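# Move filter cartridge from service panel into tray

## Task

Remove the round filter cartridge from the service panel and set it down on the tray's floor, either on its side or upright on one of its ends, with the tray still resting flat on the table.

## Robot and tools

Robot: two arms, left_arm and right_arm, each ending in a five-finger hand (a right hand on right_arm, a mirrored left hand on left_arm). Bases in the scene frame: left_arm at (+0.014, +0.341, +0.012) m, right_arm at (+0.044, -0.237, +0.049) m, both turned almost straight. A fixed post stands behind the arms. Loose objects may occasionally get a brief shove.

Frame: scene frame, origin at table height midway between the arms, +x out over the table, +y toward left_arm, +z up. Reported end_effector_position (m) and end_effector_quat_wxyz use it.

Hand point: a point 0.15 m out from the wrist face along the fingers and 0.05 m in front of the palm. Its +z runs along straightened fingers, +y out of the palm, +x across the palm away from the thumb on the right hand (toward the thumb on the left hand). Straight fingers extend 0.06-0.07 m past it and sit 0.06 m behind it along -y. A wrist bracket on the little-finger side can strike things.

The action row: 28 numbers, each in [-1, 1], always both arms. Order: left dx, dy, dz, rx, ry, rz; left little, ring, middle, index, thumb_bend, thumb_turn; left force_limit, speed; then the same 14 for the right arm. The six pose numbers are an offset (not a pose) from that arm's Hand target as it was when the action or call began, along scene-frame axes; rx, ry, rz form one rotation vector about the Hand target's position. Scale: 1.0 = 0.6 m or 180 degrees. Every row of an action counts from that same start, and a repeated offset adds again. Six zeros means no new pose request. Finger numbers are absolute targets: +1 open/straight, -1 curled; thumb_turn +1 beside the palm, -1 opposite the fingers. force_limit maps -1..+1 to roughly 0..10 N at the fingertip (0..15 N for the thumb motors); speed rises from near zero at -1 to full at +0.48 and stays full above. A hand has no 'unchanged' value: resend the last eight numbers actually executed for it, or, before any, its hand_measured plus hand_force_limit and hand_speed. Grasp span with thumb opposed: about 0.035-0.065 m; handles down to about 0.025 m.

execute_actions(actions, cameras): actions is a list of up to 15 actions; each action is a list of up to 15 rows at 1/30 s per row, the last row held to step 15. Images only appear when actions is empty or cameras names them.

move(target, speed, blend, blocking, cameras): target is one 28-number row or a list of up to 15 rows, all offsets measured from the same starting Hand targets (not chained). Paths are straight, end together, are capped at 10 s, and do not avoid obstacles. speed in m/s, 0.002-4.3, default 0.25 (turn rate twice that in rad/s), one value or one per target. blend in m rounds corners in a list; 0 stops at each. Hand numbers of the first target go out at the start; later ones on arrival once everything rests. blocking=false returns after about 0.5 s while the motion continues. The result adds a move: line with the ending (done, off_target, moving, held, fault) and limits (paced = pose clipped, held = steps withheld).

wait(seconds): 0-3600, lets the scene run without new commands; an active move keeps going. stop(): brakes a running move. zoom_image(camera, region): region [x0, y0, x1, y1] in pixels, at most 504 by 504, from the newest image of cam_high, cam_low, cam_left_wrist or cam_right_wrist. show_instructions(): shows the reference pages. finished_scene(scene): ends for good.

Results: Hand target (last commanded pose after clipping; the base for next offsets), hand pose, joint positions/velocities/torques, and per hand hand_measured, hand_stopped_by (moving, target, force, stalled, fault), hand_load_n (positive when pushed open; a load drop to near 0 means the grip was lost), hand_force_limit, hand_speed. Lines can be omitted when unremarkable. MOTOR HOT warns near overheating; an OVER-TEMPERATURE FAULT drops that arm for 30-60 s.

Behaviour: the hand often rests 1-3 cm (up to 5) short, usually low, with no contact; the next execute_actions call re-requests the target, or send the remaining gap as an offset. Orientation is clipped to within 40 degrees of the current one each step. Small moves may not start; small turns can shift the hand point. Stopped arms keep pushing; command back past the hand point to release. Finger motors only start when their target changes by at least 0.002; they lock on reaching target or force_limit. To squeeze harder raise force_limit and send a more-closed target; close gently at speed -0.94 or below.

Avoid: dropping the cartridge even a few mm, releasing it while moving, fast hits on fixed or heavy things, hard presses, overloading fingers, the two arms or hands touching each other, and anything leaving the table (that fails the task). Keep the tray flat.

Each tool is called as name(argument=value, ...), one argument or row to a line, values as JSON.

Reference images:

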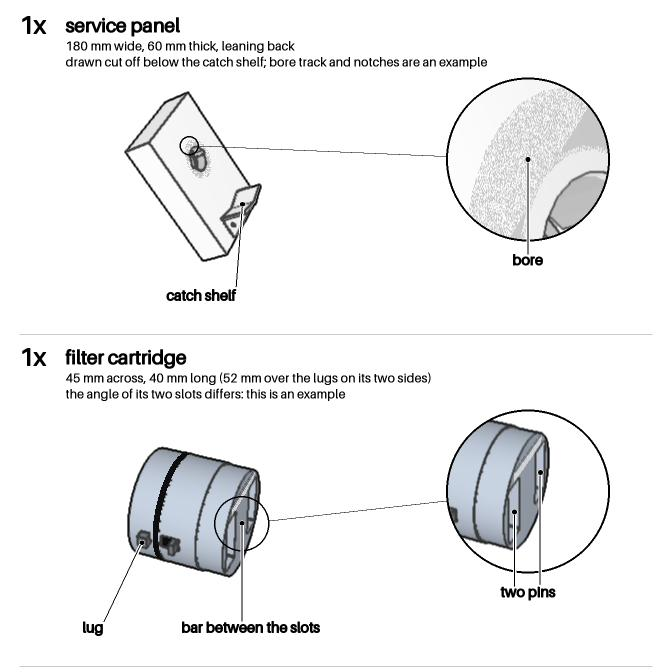

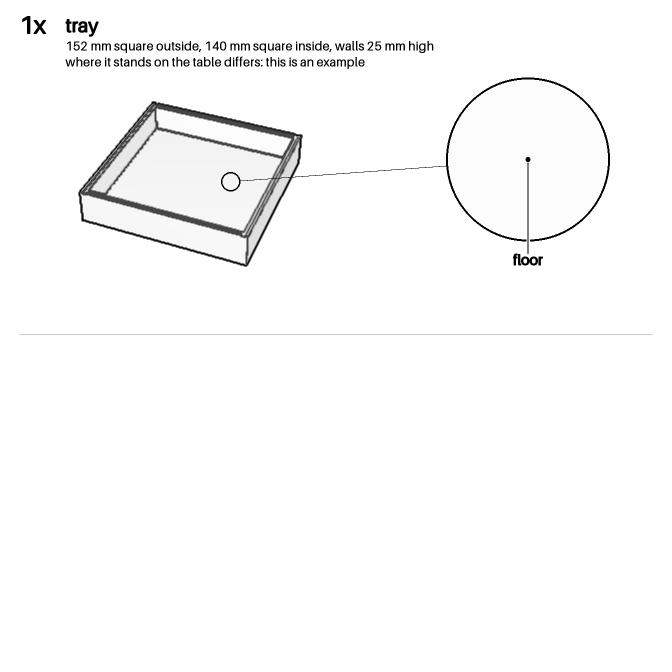

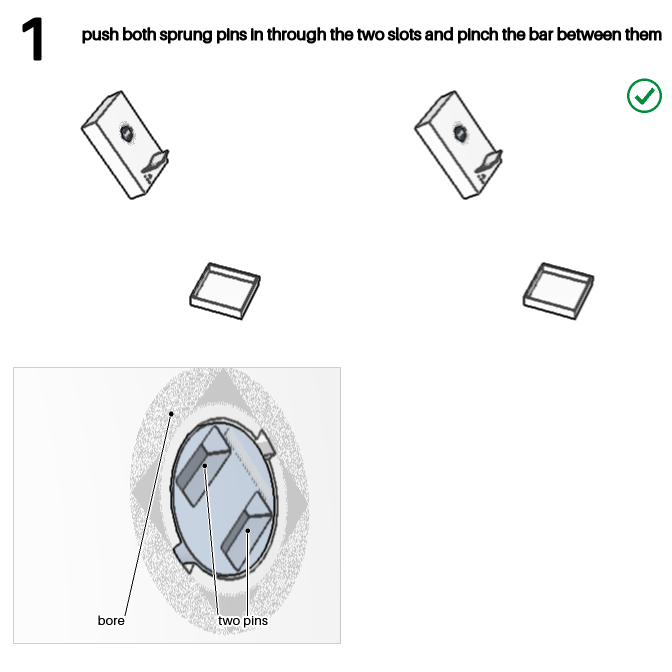

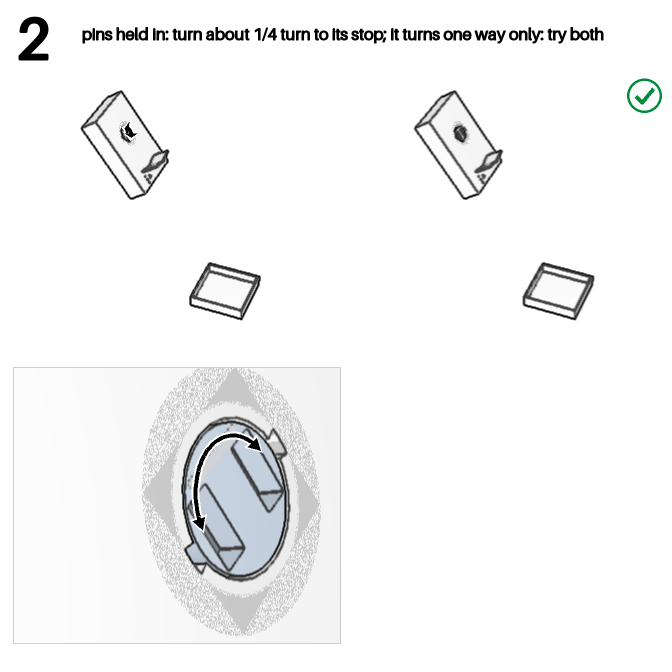

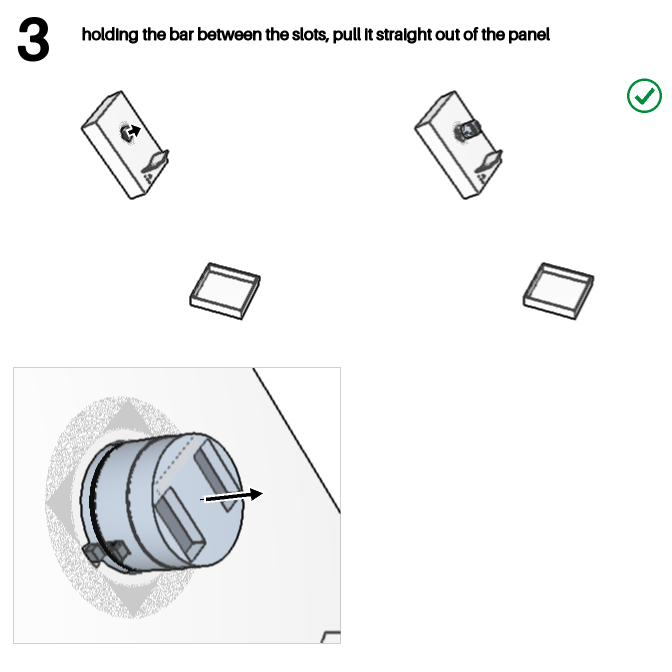

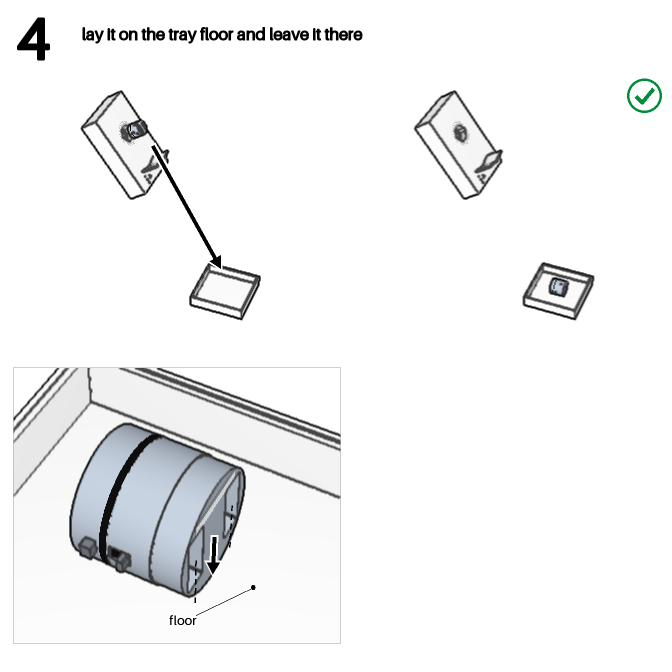

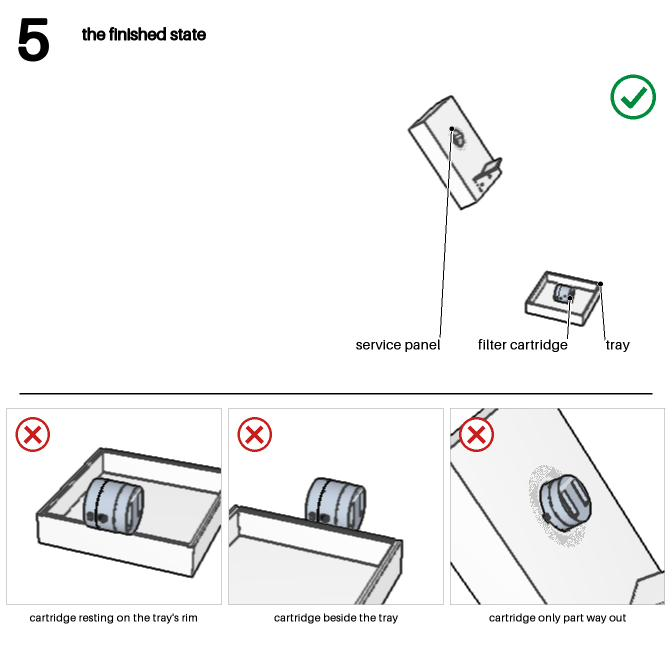

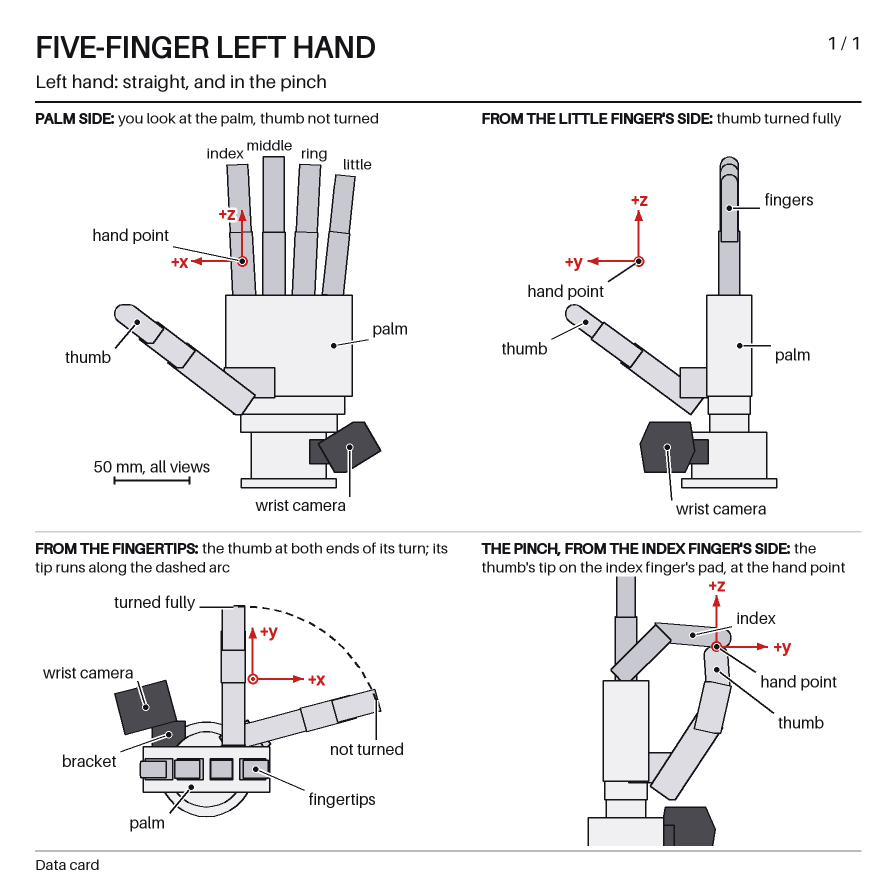

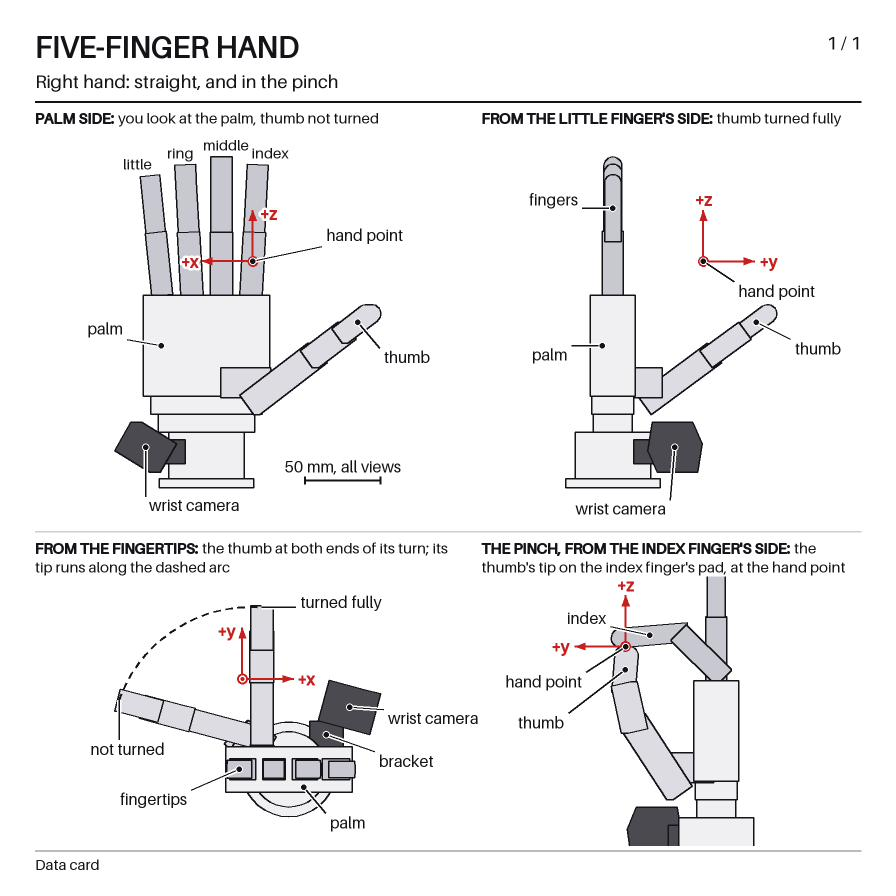

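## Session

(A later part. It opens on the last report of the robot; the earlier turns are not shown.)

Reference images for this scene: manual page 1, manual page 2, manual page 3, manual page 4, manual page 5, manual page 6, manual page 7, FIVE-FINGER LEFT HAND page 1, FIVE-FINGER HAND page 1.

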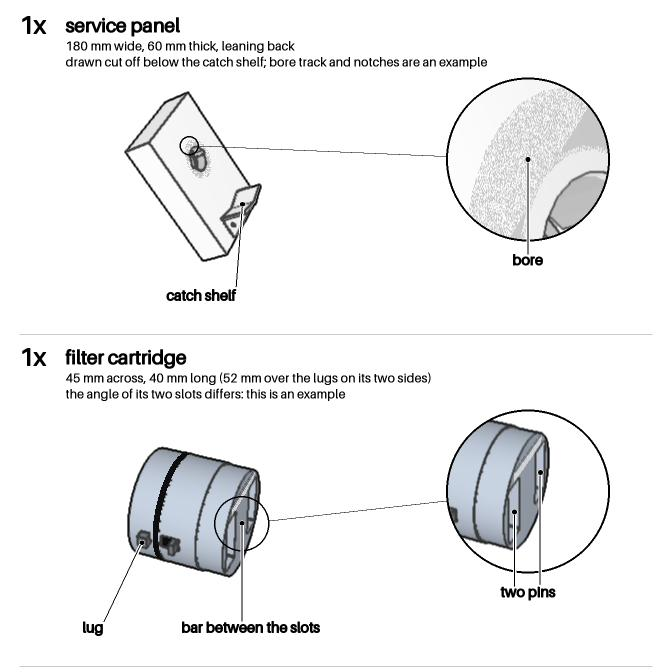

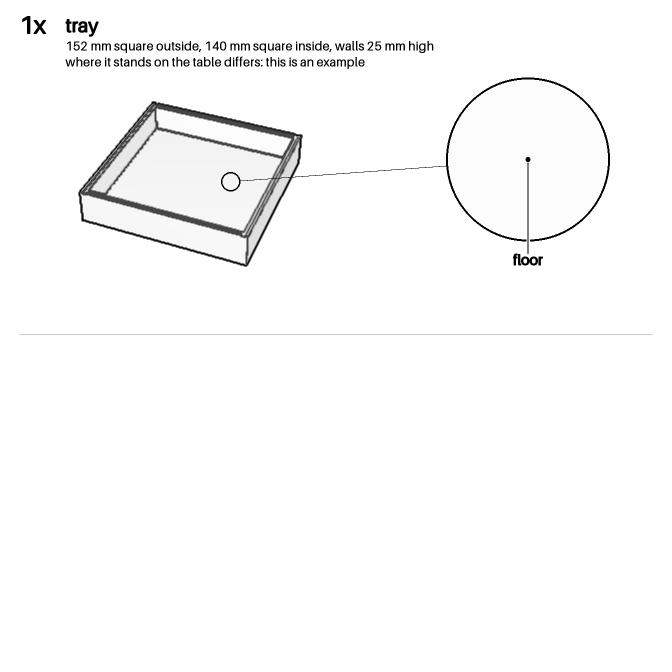

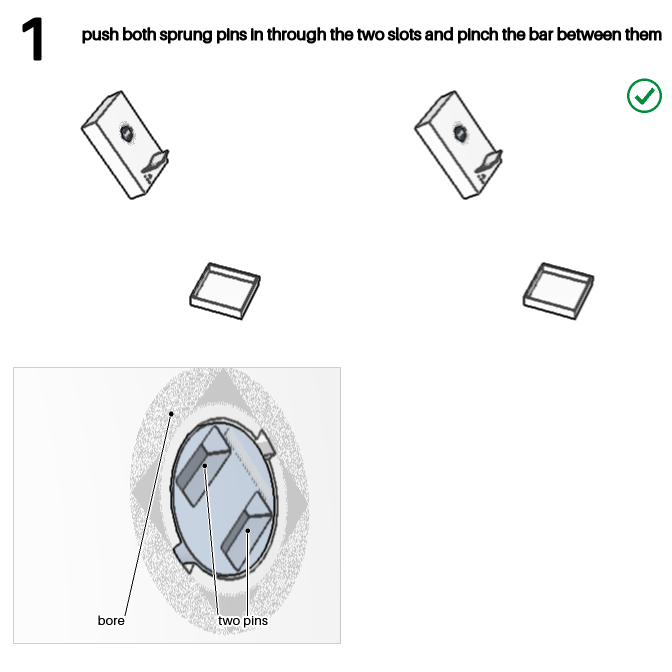

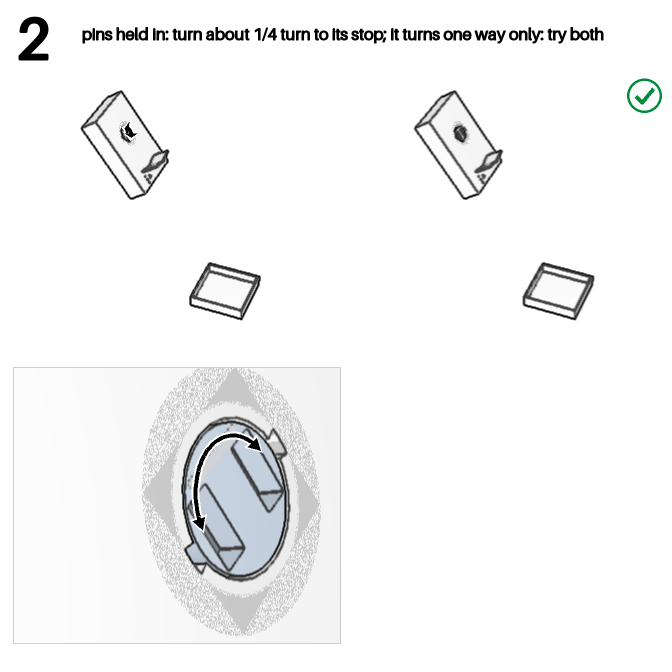

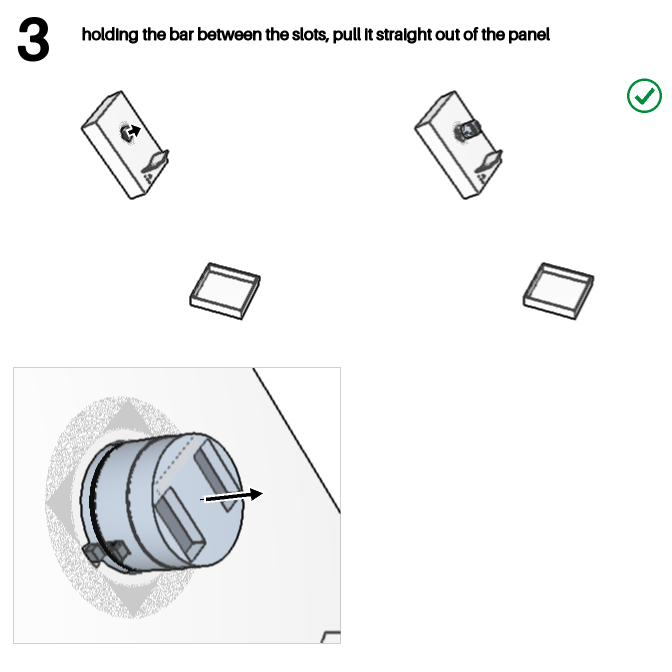

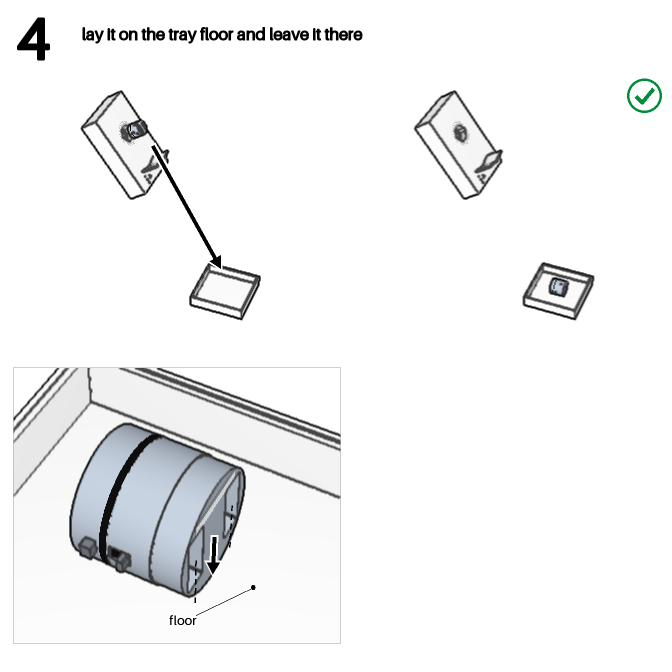

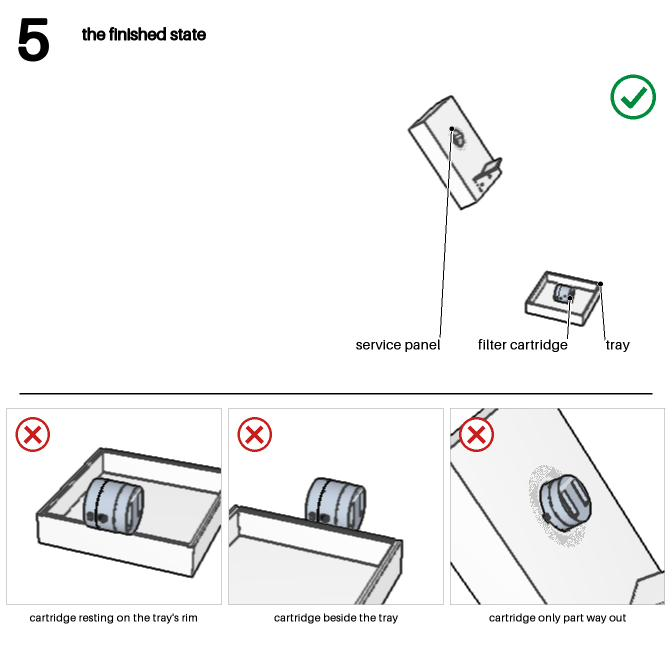

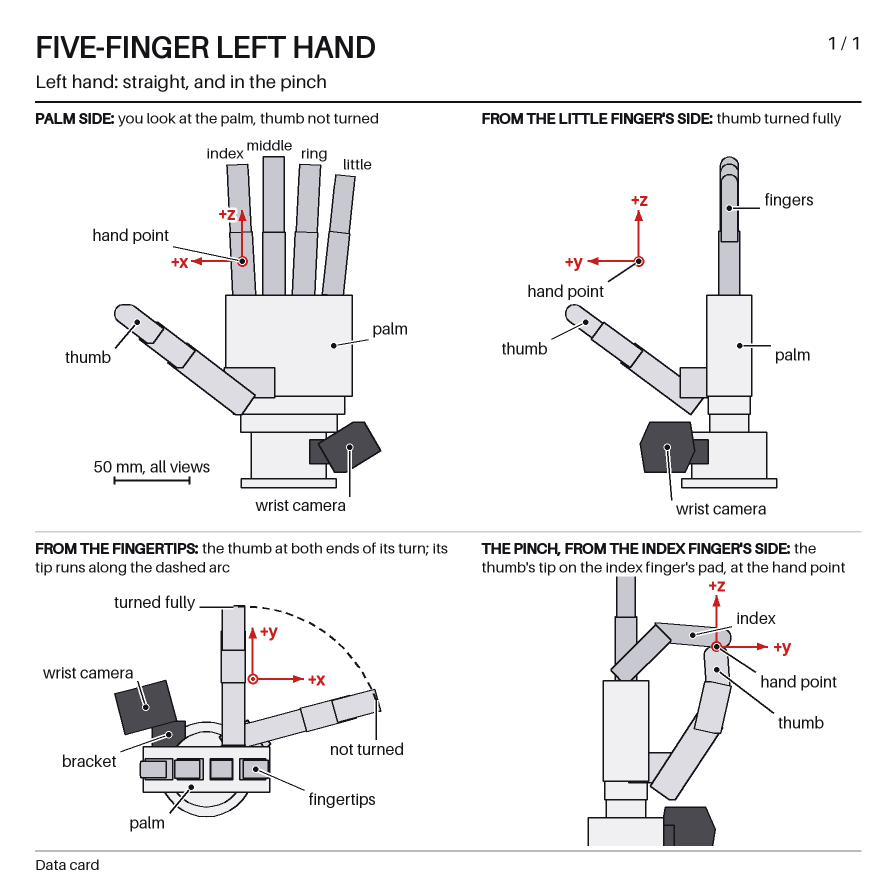

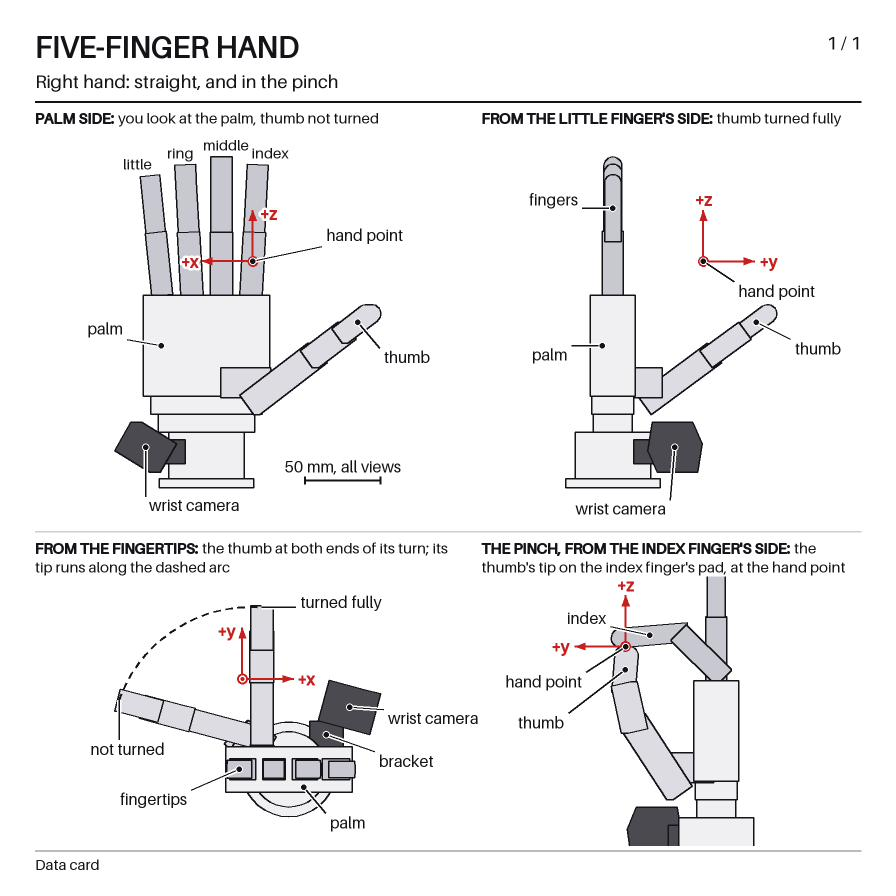

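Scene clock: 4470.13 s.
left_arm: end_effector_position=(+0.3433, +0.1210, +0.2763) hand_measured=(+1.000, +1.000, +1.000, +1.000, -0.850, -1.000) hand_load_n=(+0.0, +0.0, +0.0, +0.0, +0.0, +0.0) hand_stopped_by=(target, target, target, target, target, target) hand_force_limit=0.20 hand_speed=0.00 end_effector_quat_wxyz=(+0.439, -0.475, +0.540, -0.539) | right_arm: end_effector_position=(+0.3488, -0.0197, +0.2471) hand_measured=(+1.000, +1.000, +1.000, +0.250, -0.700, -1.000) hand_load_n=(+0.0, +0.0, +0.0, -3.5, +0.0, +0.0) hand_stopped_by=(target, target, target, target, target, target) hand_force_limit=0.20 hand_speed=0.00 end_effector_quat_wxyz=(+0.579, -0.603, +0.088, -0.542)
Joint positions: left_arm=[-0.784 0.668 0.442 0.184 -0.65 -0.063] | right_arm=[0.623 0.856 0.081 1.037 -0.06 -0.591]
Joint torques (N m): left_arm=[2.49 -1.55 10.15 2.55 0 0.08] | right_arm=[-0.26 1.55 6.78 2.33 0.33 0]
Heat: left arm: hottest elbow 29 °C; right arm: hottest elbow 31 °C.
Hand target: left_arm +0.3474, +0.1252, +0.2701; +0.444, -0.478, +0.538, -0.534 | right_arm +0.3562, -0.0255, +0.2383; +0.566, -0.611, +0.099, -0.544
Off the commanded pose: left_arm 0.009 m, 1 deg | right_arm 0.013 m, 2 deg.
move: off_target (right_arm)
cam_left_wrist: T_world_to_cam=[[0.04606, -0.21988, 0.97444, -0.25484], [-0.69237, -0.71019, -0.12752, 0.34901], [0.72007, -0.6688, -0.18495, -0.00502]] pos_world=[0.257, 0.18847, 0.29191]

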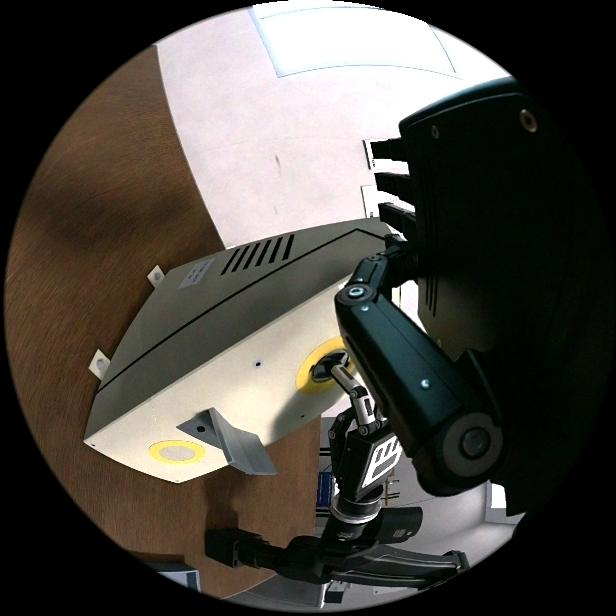

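move(
  target=[0,0,0,0,0,0,1,1,1,1,-0.85,-1,0.2,0.0,0.0014,0.0022,0.002,0,0,0,1,1,1,0.25,-0.7,-1,0.2,0.0],
  speed=0.04,
)

move(
  target=[0,0,0,0,0,0,1,1,1,1,-0.85,-1,0.2,0.0,0.0014,0.0022,0.002,0,0,0,1,1,1,0.25,-0.7,-1,0.2,0.0],
  speed=0.04,
)

move(
  target=[0,0,0,0,0,0,1,1,1,1,-0.85,-1,0.2,0.0,0.0014,0.0022,0.002,0,0,0,1,1,1,0.25,-0.7,-1,0.2,0.0],
  speed=0.04,
)

move(
  target=[0,0,0,0,0,0,1,1,1,1,-0.85,-1,0.2,0.0,0.0014,0.0022,0.002,0,0,0,1,1,1,0.25,-0.7,-1,0.2,0.0],
  speed=0.04,
)

Scene clock: 4483.10 s.
left_arm: end_effector_position=(+0.3433, +0.1210, +0.2763) hand_measured=(+1.000, +1.000, +1.000, +1.000, -0.850, -1.000) hand_load_n=(+0.0, +0.0, +0.0, +0.0, +0.0, +0.0) hand_stopped_by=(target, target, target, target, target, target) hand_force_limit=0.20 hand_speed=0.00 end_effector_quat_wxyz=(+0.439, -0.475, +0.540, -0.539) | right_arm: end_effector_position=(+0.3488, -0.0197, +0.2471) hand_measured=(+1.000, +1.000, +1.000, +0.250, -0.700, -1.000) hand_load_n=(+0.0, +0.0, +0.0, -3.5, +0.0, +0.0) hand_stopped_by=(target, target, target, target, target, target) hand_force_limit=0.20 hand_speed=0.00 end_effector_quat_wxyz=(+0.579, -0.603, +0.088, -0.542)
Joint positions: left_arm=[-0.784 0.668 0.442 0.184 -0.65 -0.063] | right_arm=[0.623 0.856 0.081 1.037 -0.06 -0.591]
Joint torques (N m): left_arm=[2.43 -1.61 10.18 2.56 0 0.1] | right_arm=[-0.09 1.96 7.12 2.24 0.45 0]
Heat: left arm: hottest elbow 29 °C; right arm: hottest elbow 31 °C.
Hand target: left_arm +0.3474, +0.1252, +0.2701; +0.444, -0.478, +0.538, -0.534 | right_arm +0.3570, -0.0242, +0.2396; +0.567, -0.611, +0.099, -0.544
Off the commanded pose: left_arm 0.009 m, 1 deg | right_arm 0.012 m, 2 deg.
move: off_target (right_arm)

Scene clock: 4483.60 s.
left_arm: end_effector_position=(+0.3433, +0.1210, +0.2763) hand_measured=(+1.000, +1.000, +1.000, +1.000, -0.850, -1.000) hand_load_n=(+0.0, -0.5, +0.0, +0.0, +0.0, +0.0) hand_stopped_by=(target, target, target, target, target, target) hand_force_limit=0.20 hand_speed=0.00 end_effector_quat_wxyz=(+0.439, -0.475, +0.540, -0.539) | right_arm: end_effector_position=(+0.3488, -0.0197, +0.2470) hand_measured=(+1.000, +1.000, +1.000, +0.250, -0.700, -1.000) hand_load_n=(+0.0, +0.0, +0.0, -3.5, +0.0, +0.0) hand_stopped_by=(target, target, target, target, target, target) hand_force_limit=0.20 hand_speed=0.00 end_effector_quat_wxyz=(+0.579, -0.603, +0.088, -0.542)
Joint positions: left_arm=[-0.784 0.668 0.442 0.184 -0.65 -0.063] | right_arm=[0.623 0.856 0.081 1.037 -0.06 -0.591]
Joint torques (N m): left_arm=[2.55 -1.49 10.17 2.58 0.01 0.09] | right_arm=[0.38 1.79 7.49 2.04 0.59 -0.01]
Heat: left arm: hottest elbow 29 °C; right arm: hottest elbow 31 °C.
Hand target: left_arm +0.3474, +0.1252, +0.2701; +0.444, -0.478, +0.538, -0.534 | right_arm +0.3579, -0.0229, +0.2407; +0.567, -0.611, +0.099, -0.544
Off the commanded pose: left_arm 0.009 m, 1 deg | right_arm 0.011 m, 2 deg.
move: off_target (right_arm)

Scene clock: 4484.10 s.
left_arm: end_effector_position=(+0.3433, +0.1210, +0.2763) hand_measured=(+1.000, +1.000, +1.000, +1.000, -0.850, -1.000) hand_load_n=(+0.0, +0.0, +0.0, +0.0, +0.0, +0.0) hand_stopped_by=(target, target, target, target, target, target) hand_force_limit=0.20 hand_speed=0.00 end_effector_quat_wxyz=(+0.439, -0.475, +0.540, -0.539) | right_arm: end_effector_position=(+0.3489, -0.0198, +0.2470) hand_measured=(+1.000, +1.000, +1.000, +0.250, -0.700, -1.000) hand_load_n=(+0.0, +0.0, +0.0, -3.5, +0.0, +0.0) hand_stopped_by=(target, target, target, target, target, target) hand_force_limit=0.20 hand_speed=0.00 end_effector_quat_wxyz=(+0.579, -0.603, +0.088, -0.542)
Joint positions: left_arm=[-0.784 0.668 0.442 0.184 -0.65 -0.063] | right_arm=[0.623 0.856 0.081 1.037 -0.06 -0.591]
Joint torques (N m): left_arm=[2.49 -1.55 10.15 2.56 0 0.09] | right_arm=[0.44 2.14 7.8 1.88 0.68 -0.02]
Heat: left arm: hottest elbow 29 °C; right arm: hottest elbow 31 °C.
Hand target: left_arm +0.3474, +0.1252, +0.2701; +0.444, -0.478, +0.538, -0.534 | right_arm +0.3587, -0.0216, +0.2420; +0.566, -0.611, +0.099, -0.544
Off the commanded pose: left_arm 0.009 m, 1 deg | right_arm 0.011 m, 2 deg.
move: off_target (right_arm)

Scene clock: 4484.60 s.
left_arm: end_effector_position=(+0.3433, +0.1210, +0.2763) hand_measured=(+1.000, +1.000, +1.000, +1.000, -0.850, -1.000) hand_load_n=(+0.0, +0.0, +0.5, +0.0, +0.0, +0.0) hand_stopped_by=(target, target, target, target, target, target) hand_force_limit=0.20 hand_speed=0.00 end_effector_quat_wxyz=(+0.439, -0.475, +0.540, -0.539) | right_arm: end_effector_position=(+0.3490, -0.0200, +0.2468) hand_measured=(+1.000, +1.000, +1.000, +0.250, -0.700, -1.000) hand_load_n=(+0.0, +0.0, -0.5, -3.5, +0.5, +0.0) hand_stopped_by=(target, target, target, target, target, target) hand_force_limit=0.20 hand_speed=0.00 end_effector_quat_wxyz=(+0.579, -0.603, +0.089, -0.542)
Joint positions: left_arm=[-0.784 0.668 0.442 0.184 -0.65 -0.063] | right_arm=[0.623 0.857 0.081 1.037 -0.059 -0.591]
Joint torques (N m): left_arm=[2.61 -1.44 10.17 2.55 0 0.09] | right_arm=[0.97 2.14 8.2 1.77 0.76 -0.03]
Heat: left arm: hottest elbow 29 °C; right arm: hottest elbow 31 °C.
Hand target: left_arm +0.3474, +0.1252, +0.2701; +0.444, -0.478, +0.538, -0.534 | right_arm +0.3596, -0.0203, +0.2431; +0.566, -0.611, +0.099, -0.544
Off the commanded pose: left_arm 0.009 m, 1 deg | right_arm 0.011 m, 2 deg.
move: off_target (right_arm)

move(
  target=[0,0,0,0,0,0,1,1,1,1,-0.85,-1,0.2,0.0,0.0028,0.0045,0.004,0,0,0,1,1,1,0.25,-0.7,-1,0.2,0.0],
  speed=0.04,
)

move(
  target=[0,0,0,0,0,0,1,1,1,1,-0.85,-1,0.2,0.0,0.0028,0.0045,0.004,0,0,0,1,1,1,0.25,-0.7,-1,0.2,0.0],
  speed=0.04,
)

move(
  target=[0,0,0,0,0,0,1,1,1,1,-0.85,-1,0.2,0.0,0.0028,0.0045,0.004,0,0,0,1,1,1,0.25,-0.7,-1,0.2,0.0],
  speed=0.04,
)

Scene clock: 4488.83 s.
left_arm: end_effector_position=(+0.3433, +0.1210, +0.2763) hand_measured=(+1.000, +1.000, +1.000, +1.000, -0.850, -1.000) hand_load_n=(-0.5, +0.0, -0.5, +0.0, +0.0, +0.0) hand_stopped_by=(target, target, target, target, target, target) hand_force_limit=0.20 hand_speed=0.00 end_effector_quat_wxyz=(+0.439, -0.475, +0.540, -0.539) | right_arm: end_effector_position=(+0.3488, -0.0196, +0.2468) hand_measured=(+1.000, +1.000, +1.000, +0.250, -0.700, -1.000) hand_load_n=(+0.0, +0.0, +0.0, -4.0, +0.0, +0.0) hand_stopped_by=(target, target, target, target, target, target) hand_force_limit=0.20 hand_speed=0.00 end_effector_quat_wxyz=(+0.578, -0.602, +0.090, -0.542)
Joint positions: left_arm=[-0.784 0.668 0.442 0.184 -0.65 -0.063] | right_arm=[0.629 0.857 0.081 1.037 -0.05 -0.591]
Joint torques (N m): left_arm=[2.43 -1.55 10.17 2.56 0 0.08] | right_arm=[0.91 2.08 8.87 1.46 0.68 -0.04]
Heat: left arm: hottest elbow 29 °C; right arm: hottest elbow 32 °C.
Hand target: left_arm +0.3474, +0.1252, +0.2701; +0.444, -0.478, +0.538, -0.534 | right_arm +0.3612, -0.0175, +0.2456; +0.567, -0.611, +0.099, -0.544
Off the commanded pose: left_arm 0.009 m, 1 deg | right_arm 0.013 m, 2 deg.
move: off_target (right_arm)

Scene clock: 4489.33 s.
left_arm: end_effector_position=(+0.3433, +0.1210, +0.2763) hand_measured=(+1.000, +1.000, +1.000, +1.000, -0.850, -1.000) hand_load_n=(+0.0, +0.0, +0.0, +0.0, +0.0, +0.0) hand_stopped_by=(target, target, target, target, target, target) hand_force_limit=0.20 hand_speed=0.00 end_effector_quat_wxyz=(+0.439, -0.475, +0.540, -0.539) | right_arm: end_effector_position=(+0.3486, -0.0193, +0.2467) hand_measured=(+1.000, +1.000, +1.000, +0.250, -0.700, -1.000) hand_load_n=(+0.0, +0.0, +0.0, -4.5, +0.0, +0.0) hand_stopped_by=(target, target, target, target, target, target) hand_force_limit=0.20 hand_speed=0.00 end_effector_quat_wxyz=(+0.578, -0.602, +0.092, -0.543)
Joint positions: left_arm=[-0.784 0.668 0.442 0.184 -0.65 -0.063] | right_arm=[0.634 0.857 0.081 1.037 -0.041 -0.591]
Joint torques (N m): left_arm=[2.55 -1.49 10.14 2.56 0.01 0.1] | right_arm=[1.03 2.26 9.59 1.14 0.6 -0.06]
Heat: left arm: hottest elbow 29 °C; right arm: hottest elbow 32 °C.
Hand target: left_arm +0.3474, +0.1252, +0.2701; +0.444, -0.478, +0.538, -0.534 | right_arm +0.3629, -0.0148, +0.2479; +0.566, -0.611, +0.099, -0.544
Off the commanded pose: left_arm 0.009 m, 1 deg | right_arm 0.015 m, 2 deg.
move: off_target (right_arm)

Scene clock: 4489.83 s.
left_arm: end_effector_position=(+0.3433, +0.1210, +0.2763) hand_measured=(+1.000, +1.000, +1.000, +1.000, -0.850, -1.000) hand_load_n=(+0.0, +0.0, +0.0, -0.5, +0.0, +0.0) hand_stopped_by=(target, target, target, target, target, target) hand_force_limit=0.20 hand_speed=0.00 end_effector_quat_wxyz=(+0.439, -0.475, +0.540, -0.539) | right_arm: end_effector_position=(+0.3486, -0.0189, +0.2470) hand_measured=(+1.000, +1.000, +1.000, +0.250, -0.700, -1.000) hand_load_n=(+0.0, +0.0, +0.0, -5.5, +0.0, +0.0) hand_stopped_by=(target, target, target, target, target, target) hand_force_limit=0.20 hand_speed=0.00 end_effector_quat_wxyz=(+0.578, -0.602, +0.094, -0.543)
Joint positions: left_arm=[-0.784 0.668 0.442 0.184 -0.65 -0.063] | right_arm=[0.639 0.858 0.082 1.037 -0.033 -0.591]
Joint torques (N m): left_arm=[2.49 -1.49 10.13 2.55 0 0.09] | right_arm=[1.2 2.43 10.17 0.79 0.53 -0.07]
Heat: left arm: hottest elbow 29 °C; right arm: hottest elbow 32 °C.
Hand target: left_arm +0.3474, +0.1252, +0.2701; +0.444, -0.478, +0.538, -0.534 | right_arm +0.3646, -0.0122, +0.2504; +0.566, -0.611, +0.099, -0.544
Off the commanded pose: left_arm 0.009 m, 1 deg | right_arm 0.018 m, 2 deg.
move: off_target (right_arm)

move(
  target=[0,0,0,0,0,0,1,1,1,1,-0.85,-1,0.2,0.0,0.0172,-0.0222,-0.0338,-0.0043,0.0082,-0.0061,1,1,1,0.25,-0.7,-1,0.2,0.0],
  speed=0.04,
)

move(
  target=[0,0,0,0,0,0,1,1,1,1,-0.85,-1,0.2,0.0,0.0280,0,-0.0157,-0.0043,0.0082,-0.0061,1,1,1,0.25,-0.7,-1,0.2,0.0],
  speed=0.04,
  cameras=["cam_left_wrist"],
)

zoom_image(
  camera="cam_left_wrist",
  region=[318, 345, 350, 377],
)

Scene clock: 4514.13 s.
left_arm: end_effector_position=(+0.3433, +0.1210, +0.2763) hand_measured=(+1.000, +1.000, +1.000, +1.000, -0.850, -1.000) hand_load_n=(+0.0, +0.0, +0.0, +0.0, +0.0, +0.0) hand_stopped_by=(target, target, target, target, target, target) hand_force_limit=0.20 hand_speed=0.00 end_effector_quat_wxyz=(+0.439, -0.475, +0.540, -0.539) | right_arm: end_effector_position=(+0.3553, -0.0154, +0.2453) hand_measured=(+1.000, +1.000, +1.000, +0.250, -0.700, -1.000) hand_load_n=(+0.0, +0.0, +0.0, +0.0, +0.0, +0.0) hand_stopped_by=(target, target, target, target, target, target) hand_force_limit=0.20 hand_speed=0.00 end_effector_quat_wxyz=(+0.586, -0.602, +0.088, -0.535)
Joint positions: left_arm=[-0.784 0.668 0.442 0.184 -0.65 -0.063] | right_arm=[0.603 0.927 0.094 1.097 -0.091 -0.571]
Joint torques (N m): left_arm=[2.43 -1.55 10.17 2.52 0.01 0.09] | right_arm=[-1.44 2.84 7.72 1.06 0.99 -0.16]
Heat: left arm: hottest elbow 29 °C; right arm: hottest elbow 33 °C.
Hand target: left_arm +0.3474, +0.1252, +0.2701; +0.444, -0.478, +0.538, -0.534 | right_arm +0.3749, -0.0255, +0.2300; +0.556, -0.621, +0.108, -0.542
Off the commanded pose: left_arm 0.009 m, 1 deg | right_arm 0.027 m, 5 deg.
move: off_target (right_arm)

Scene clock: 4515.03 s.
left_arm: end_effector_position=(+0.3433, +0.1210, +0.2763) hand_measured=(+1.000, +1.000, +1.000, +1.000, -0.850, -1.000) hand_load_n=(+0.0, -0.5, +0.0, +0.0, +0.0, +0.0) hand_stopped_by=(target, target, target, target, target, target) hand_force_limit=0.20 hand_speed=0.00 end_effector_quat_wxyz=(+0.439, -0.475, +0.540, -0.539) | right_arm: end_effector_position=(+0.3574, -0.0146, +0.2450) hand_measured=(+1.000, +1.000, +1.000, +0.250, -0.700, -1.000) hand_load_n=(+0.0, +0.0, +0.0, -3.0, +0.0, +0.0) hand_stopped_by=(target, target, target, target, target, target) hand_force_limit=0.20 hand_speed=0.00 end_effector_quat_wxyz=(+0.593, -0.599, +0.088, -0.532)
Joint positions: left_arm=[-0.784 0.668 0.442 0.184 -0.65 -0.063] | right_arm=[0.588 0.96 0.095 1.138 -0.113 -0.553]
Joint torques (N m): left_arm=[2.55 -1.55 10.15 2.55 0 0.09] | right_arm=[-2.55 4.78 9.02 -0.16 1.54 -0.31]
Heat: left arm: hottest elbow 29 °C; right arm: hottest elbow 33 °C.
Hand target: left_arm +0.3474, +0.1252, +0.2701; +0.444, -0.478, +0.538, -0.534 | right_arm +0.3919, -0.0255, +0.2207; +0.545, -0.630, +0.118, -0.540
Off the commanded pose: left_arm 0.009 m, 1 deg | right_arm 0.043 m, 7 deg.
move: off_target (right_arm)
cam_left_wrist: T_world_to_cam=[[0.04606, -0.21988, 0.97444, -0.25484], [-0.69237, -0.71019, -0.12752, 0.34901], [0.72007, -0.6688, -0.18495, -0.00502]] pos_world=[0.257, 0.18847, 0.29191]

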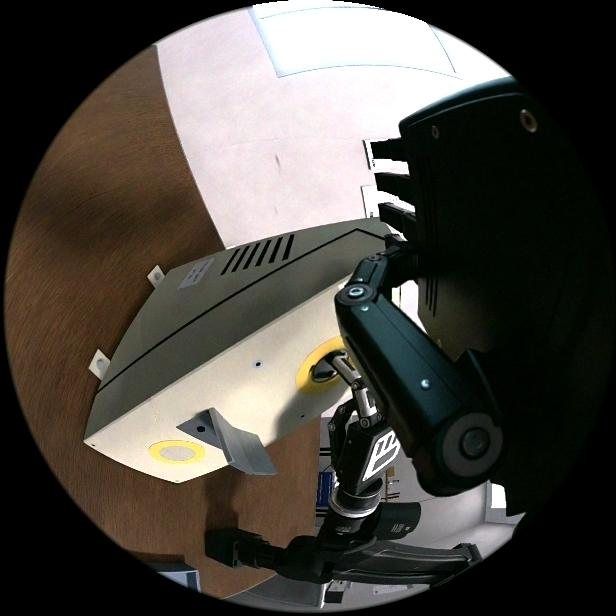

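Scaled by 15.750 from the camera's image (finer frame: 880x880).

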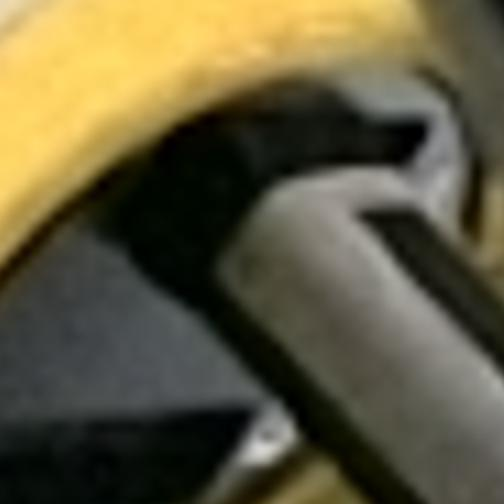

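move(
  target=[0,0,0,0,0,0,1,1,1,1,-0.85,-1,0.2,0.0,0.0280,0.0020,-0.0120,-0.0043,0.0082,-0.0061,1,1,1,0.25,-0.7,-1,0.2,0.0],
  speed=0.04,
  cameras=["cam_left_wrist","cam_right_wrist"],
)

zoom_image(
  camera="cam_left_wrist",
  region=[318, 345, 350, 377],
)

zoom_image(
  camera="cam_right_wrist",
  region=[270, 240, 350, 320],
)

Scene clock: 4544.97 s.
left_arm: end_effector_position=(+0.3433, +0.1210, +0.2763) hand_measured=(+1.000, +1.000, +1.000, +1.000, -0.850, -1.000) hand_load_n=(+0.0, +0.0, +0.0, +0.0, +0.0, +0.0) hand_stopped_by=(target, target, target, target, target, target) hand_force_limit=0.20 hand_speed=0.00 end_effector_quat_wxyz=(+0.439, -0.475, +0.540, -0.539) | right_arm: end_effector_position=(+0.3591, -0.0143, +0.2449) hand_measured=(+1.000, +1.000, +1.000, +0.250, -0.700, -1.000) hand_load_n=(+0.0, +0.0, +0.0, -7.5, +0.0, +0.0) hand_stopped_by=(target, target, target, target, target, target) hand_force_limit=0.20 hand_speed=0.00 end_effector_quat_wxyz=(+0.597, -0.598, +0.091, -0.527)
Joint positions: left_arm=[-0.784 0.668 0.442 0.184 -0.65 -0.063] | right_arm=[0.577 0.973 0.099 1.148 -0.126 -0.538]
Joint torques (N m): left_arm=[2.49 -1.61 10.17 2.56 0.01 0.09] | right_arm=[-3.08 7.12 10.47 -1.33 2.01 -0.42]
Heat: left arm: hottest elbow 29 °C; right arm: hottest elbow 32 °C.
Hand target: left_arm +0.3474, +0.1252, +0.2701; +0.444, -0.478, +0.538, -0.534 | right_arm +0.4085, -0.0243, +0.2134; +0.534, -0.640, +0.127, -0.538
Off the commanded pose: left_arm 0.009 m, 1 deg | right_arm 0.060 m, 10 deg.
move: off_target (right_arm)
cam_left_wrist: T_world_to_cam=[[0.04606, -0.21988, 0.97444, -0.25484], [-0.69237, -0.71019, -0.12752, 0.34901], [0.72007, -0.6688, -0.18495, -0.00502]] pos_world=[0.257, 0.18847, 0.29191]
cam_right_wrist: T_world_to_cam=[[0.58001, -0.51391, -0.63205, -0.06789], [-0.61523, 0.23222, -0.75338, 0.40802], [0.53394, 0.82581, -0.18148, -0.02343]] pos_world=[0.30291, -0.11029, 0.26023]

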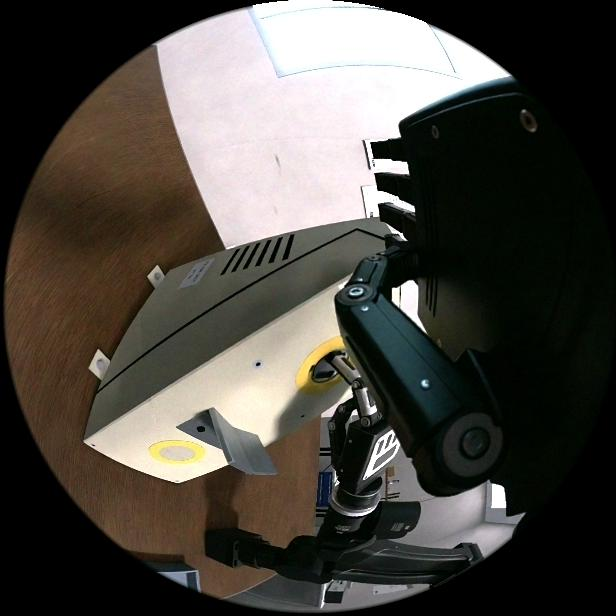

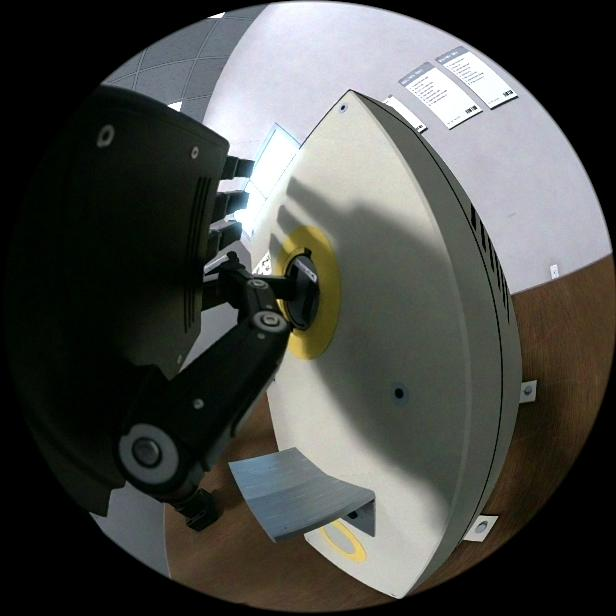

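Scaled by 15.750 from the camera's image (finer frame: 880x880).

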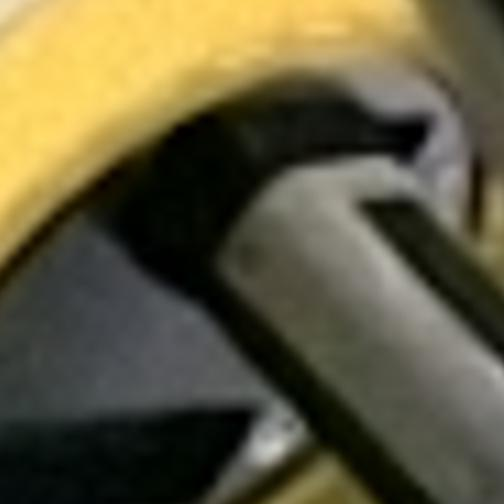

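Scaled by 6.300 from the camera's image (finer frame: 880x880).

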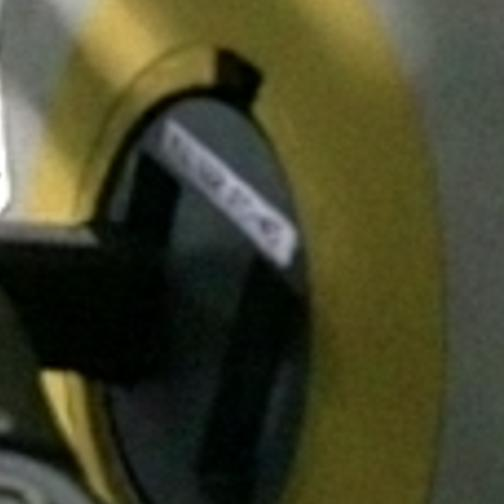

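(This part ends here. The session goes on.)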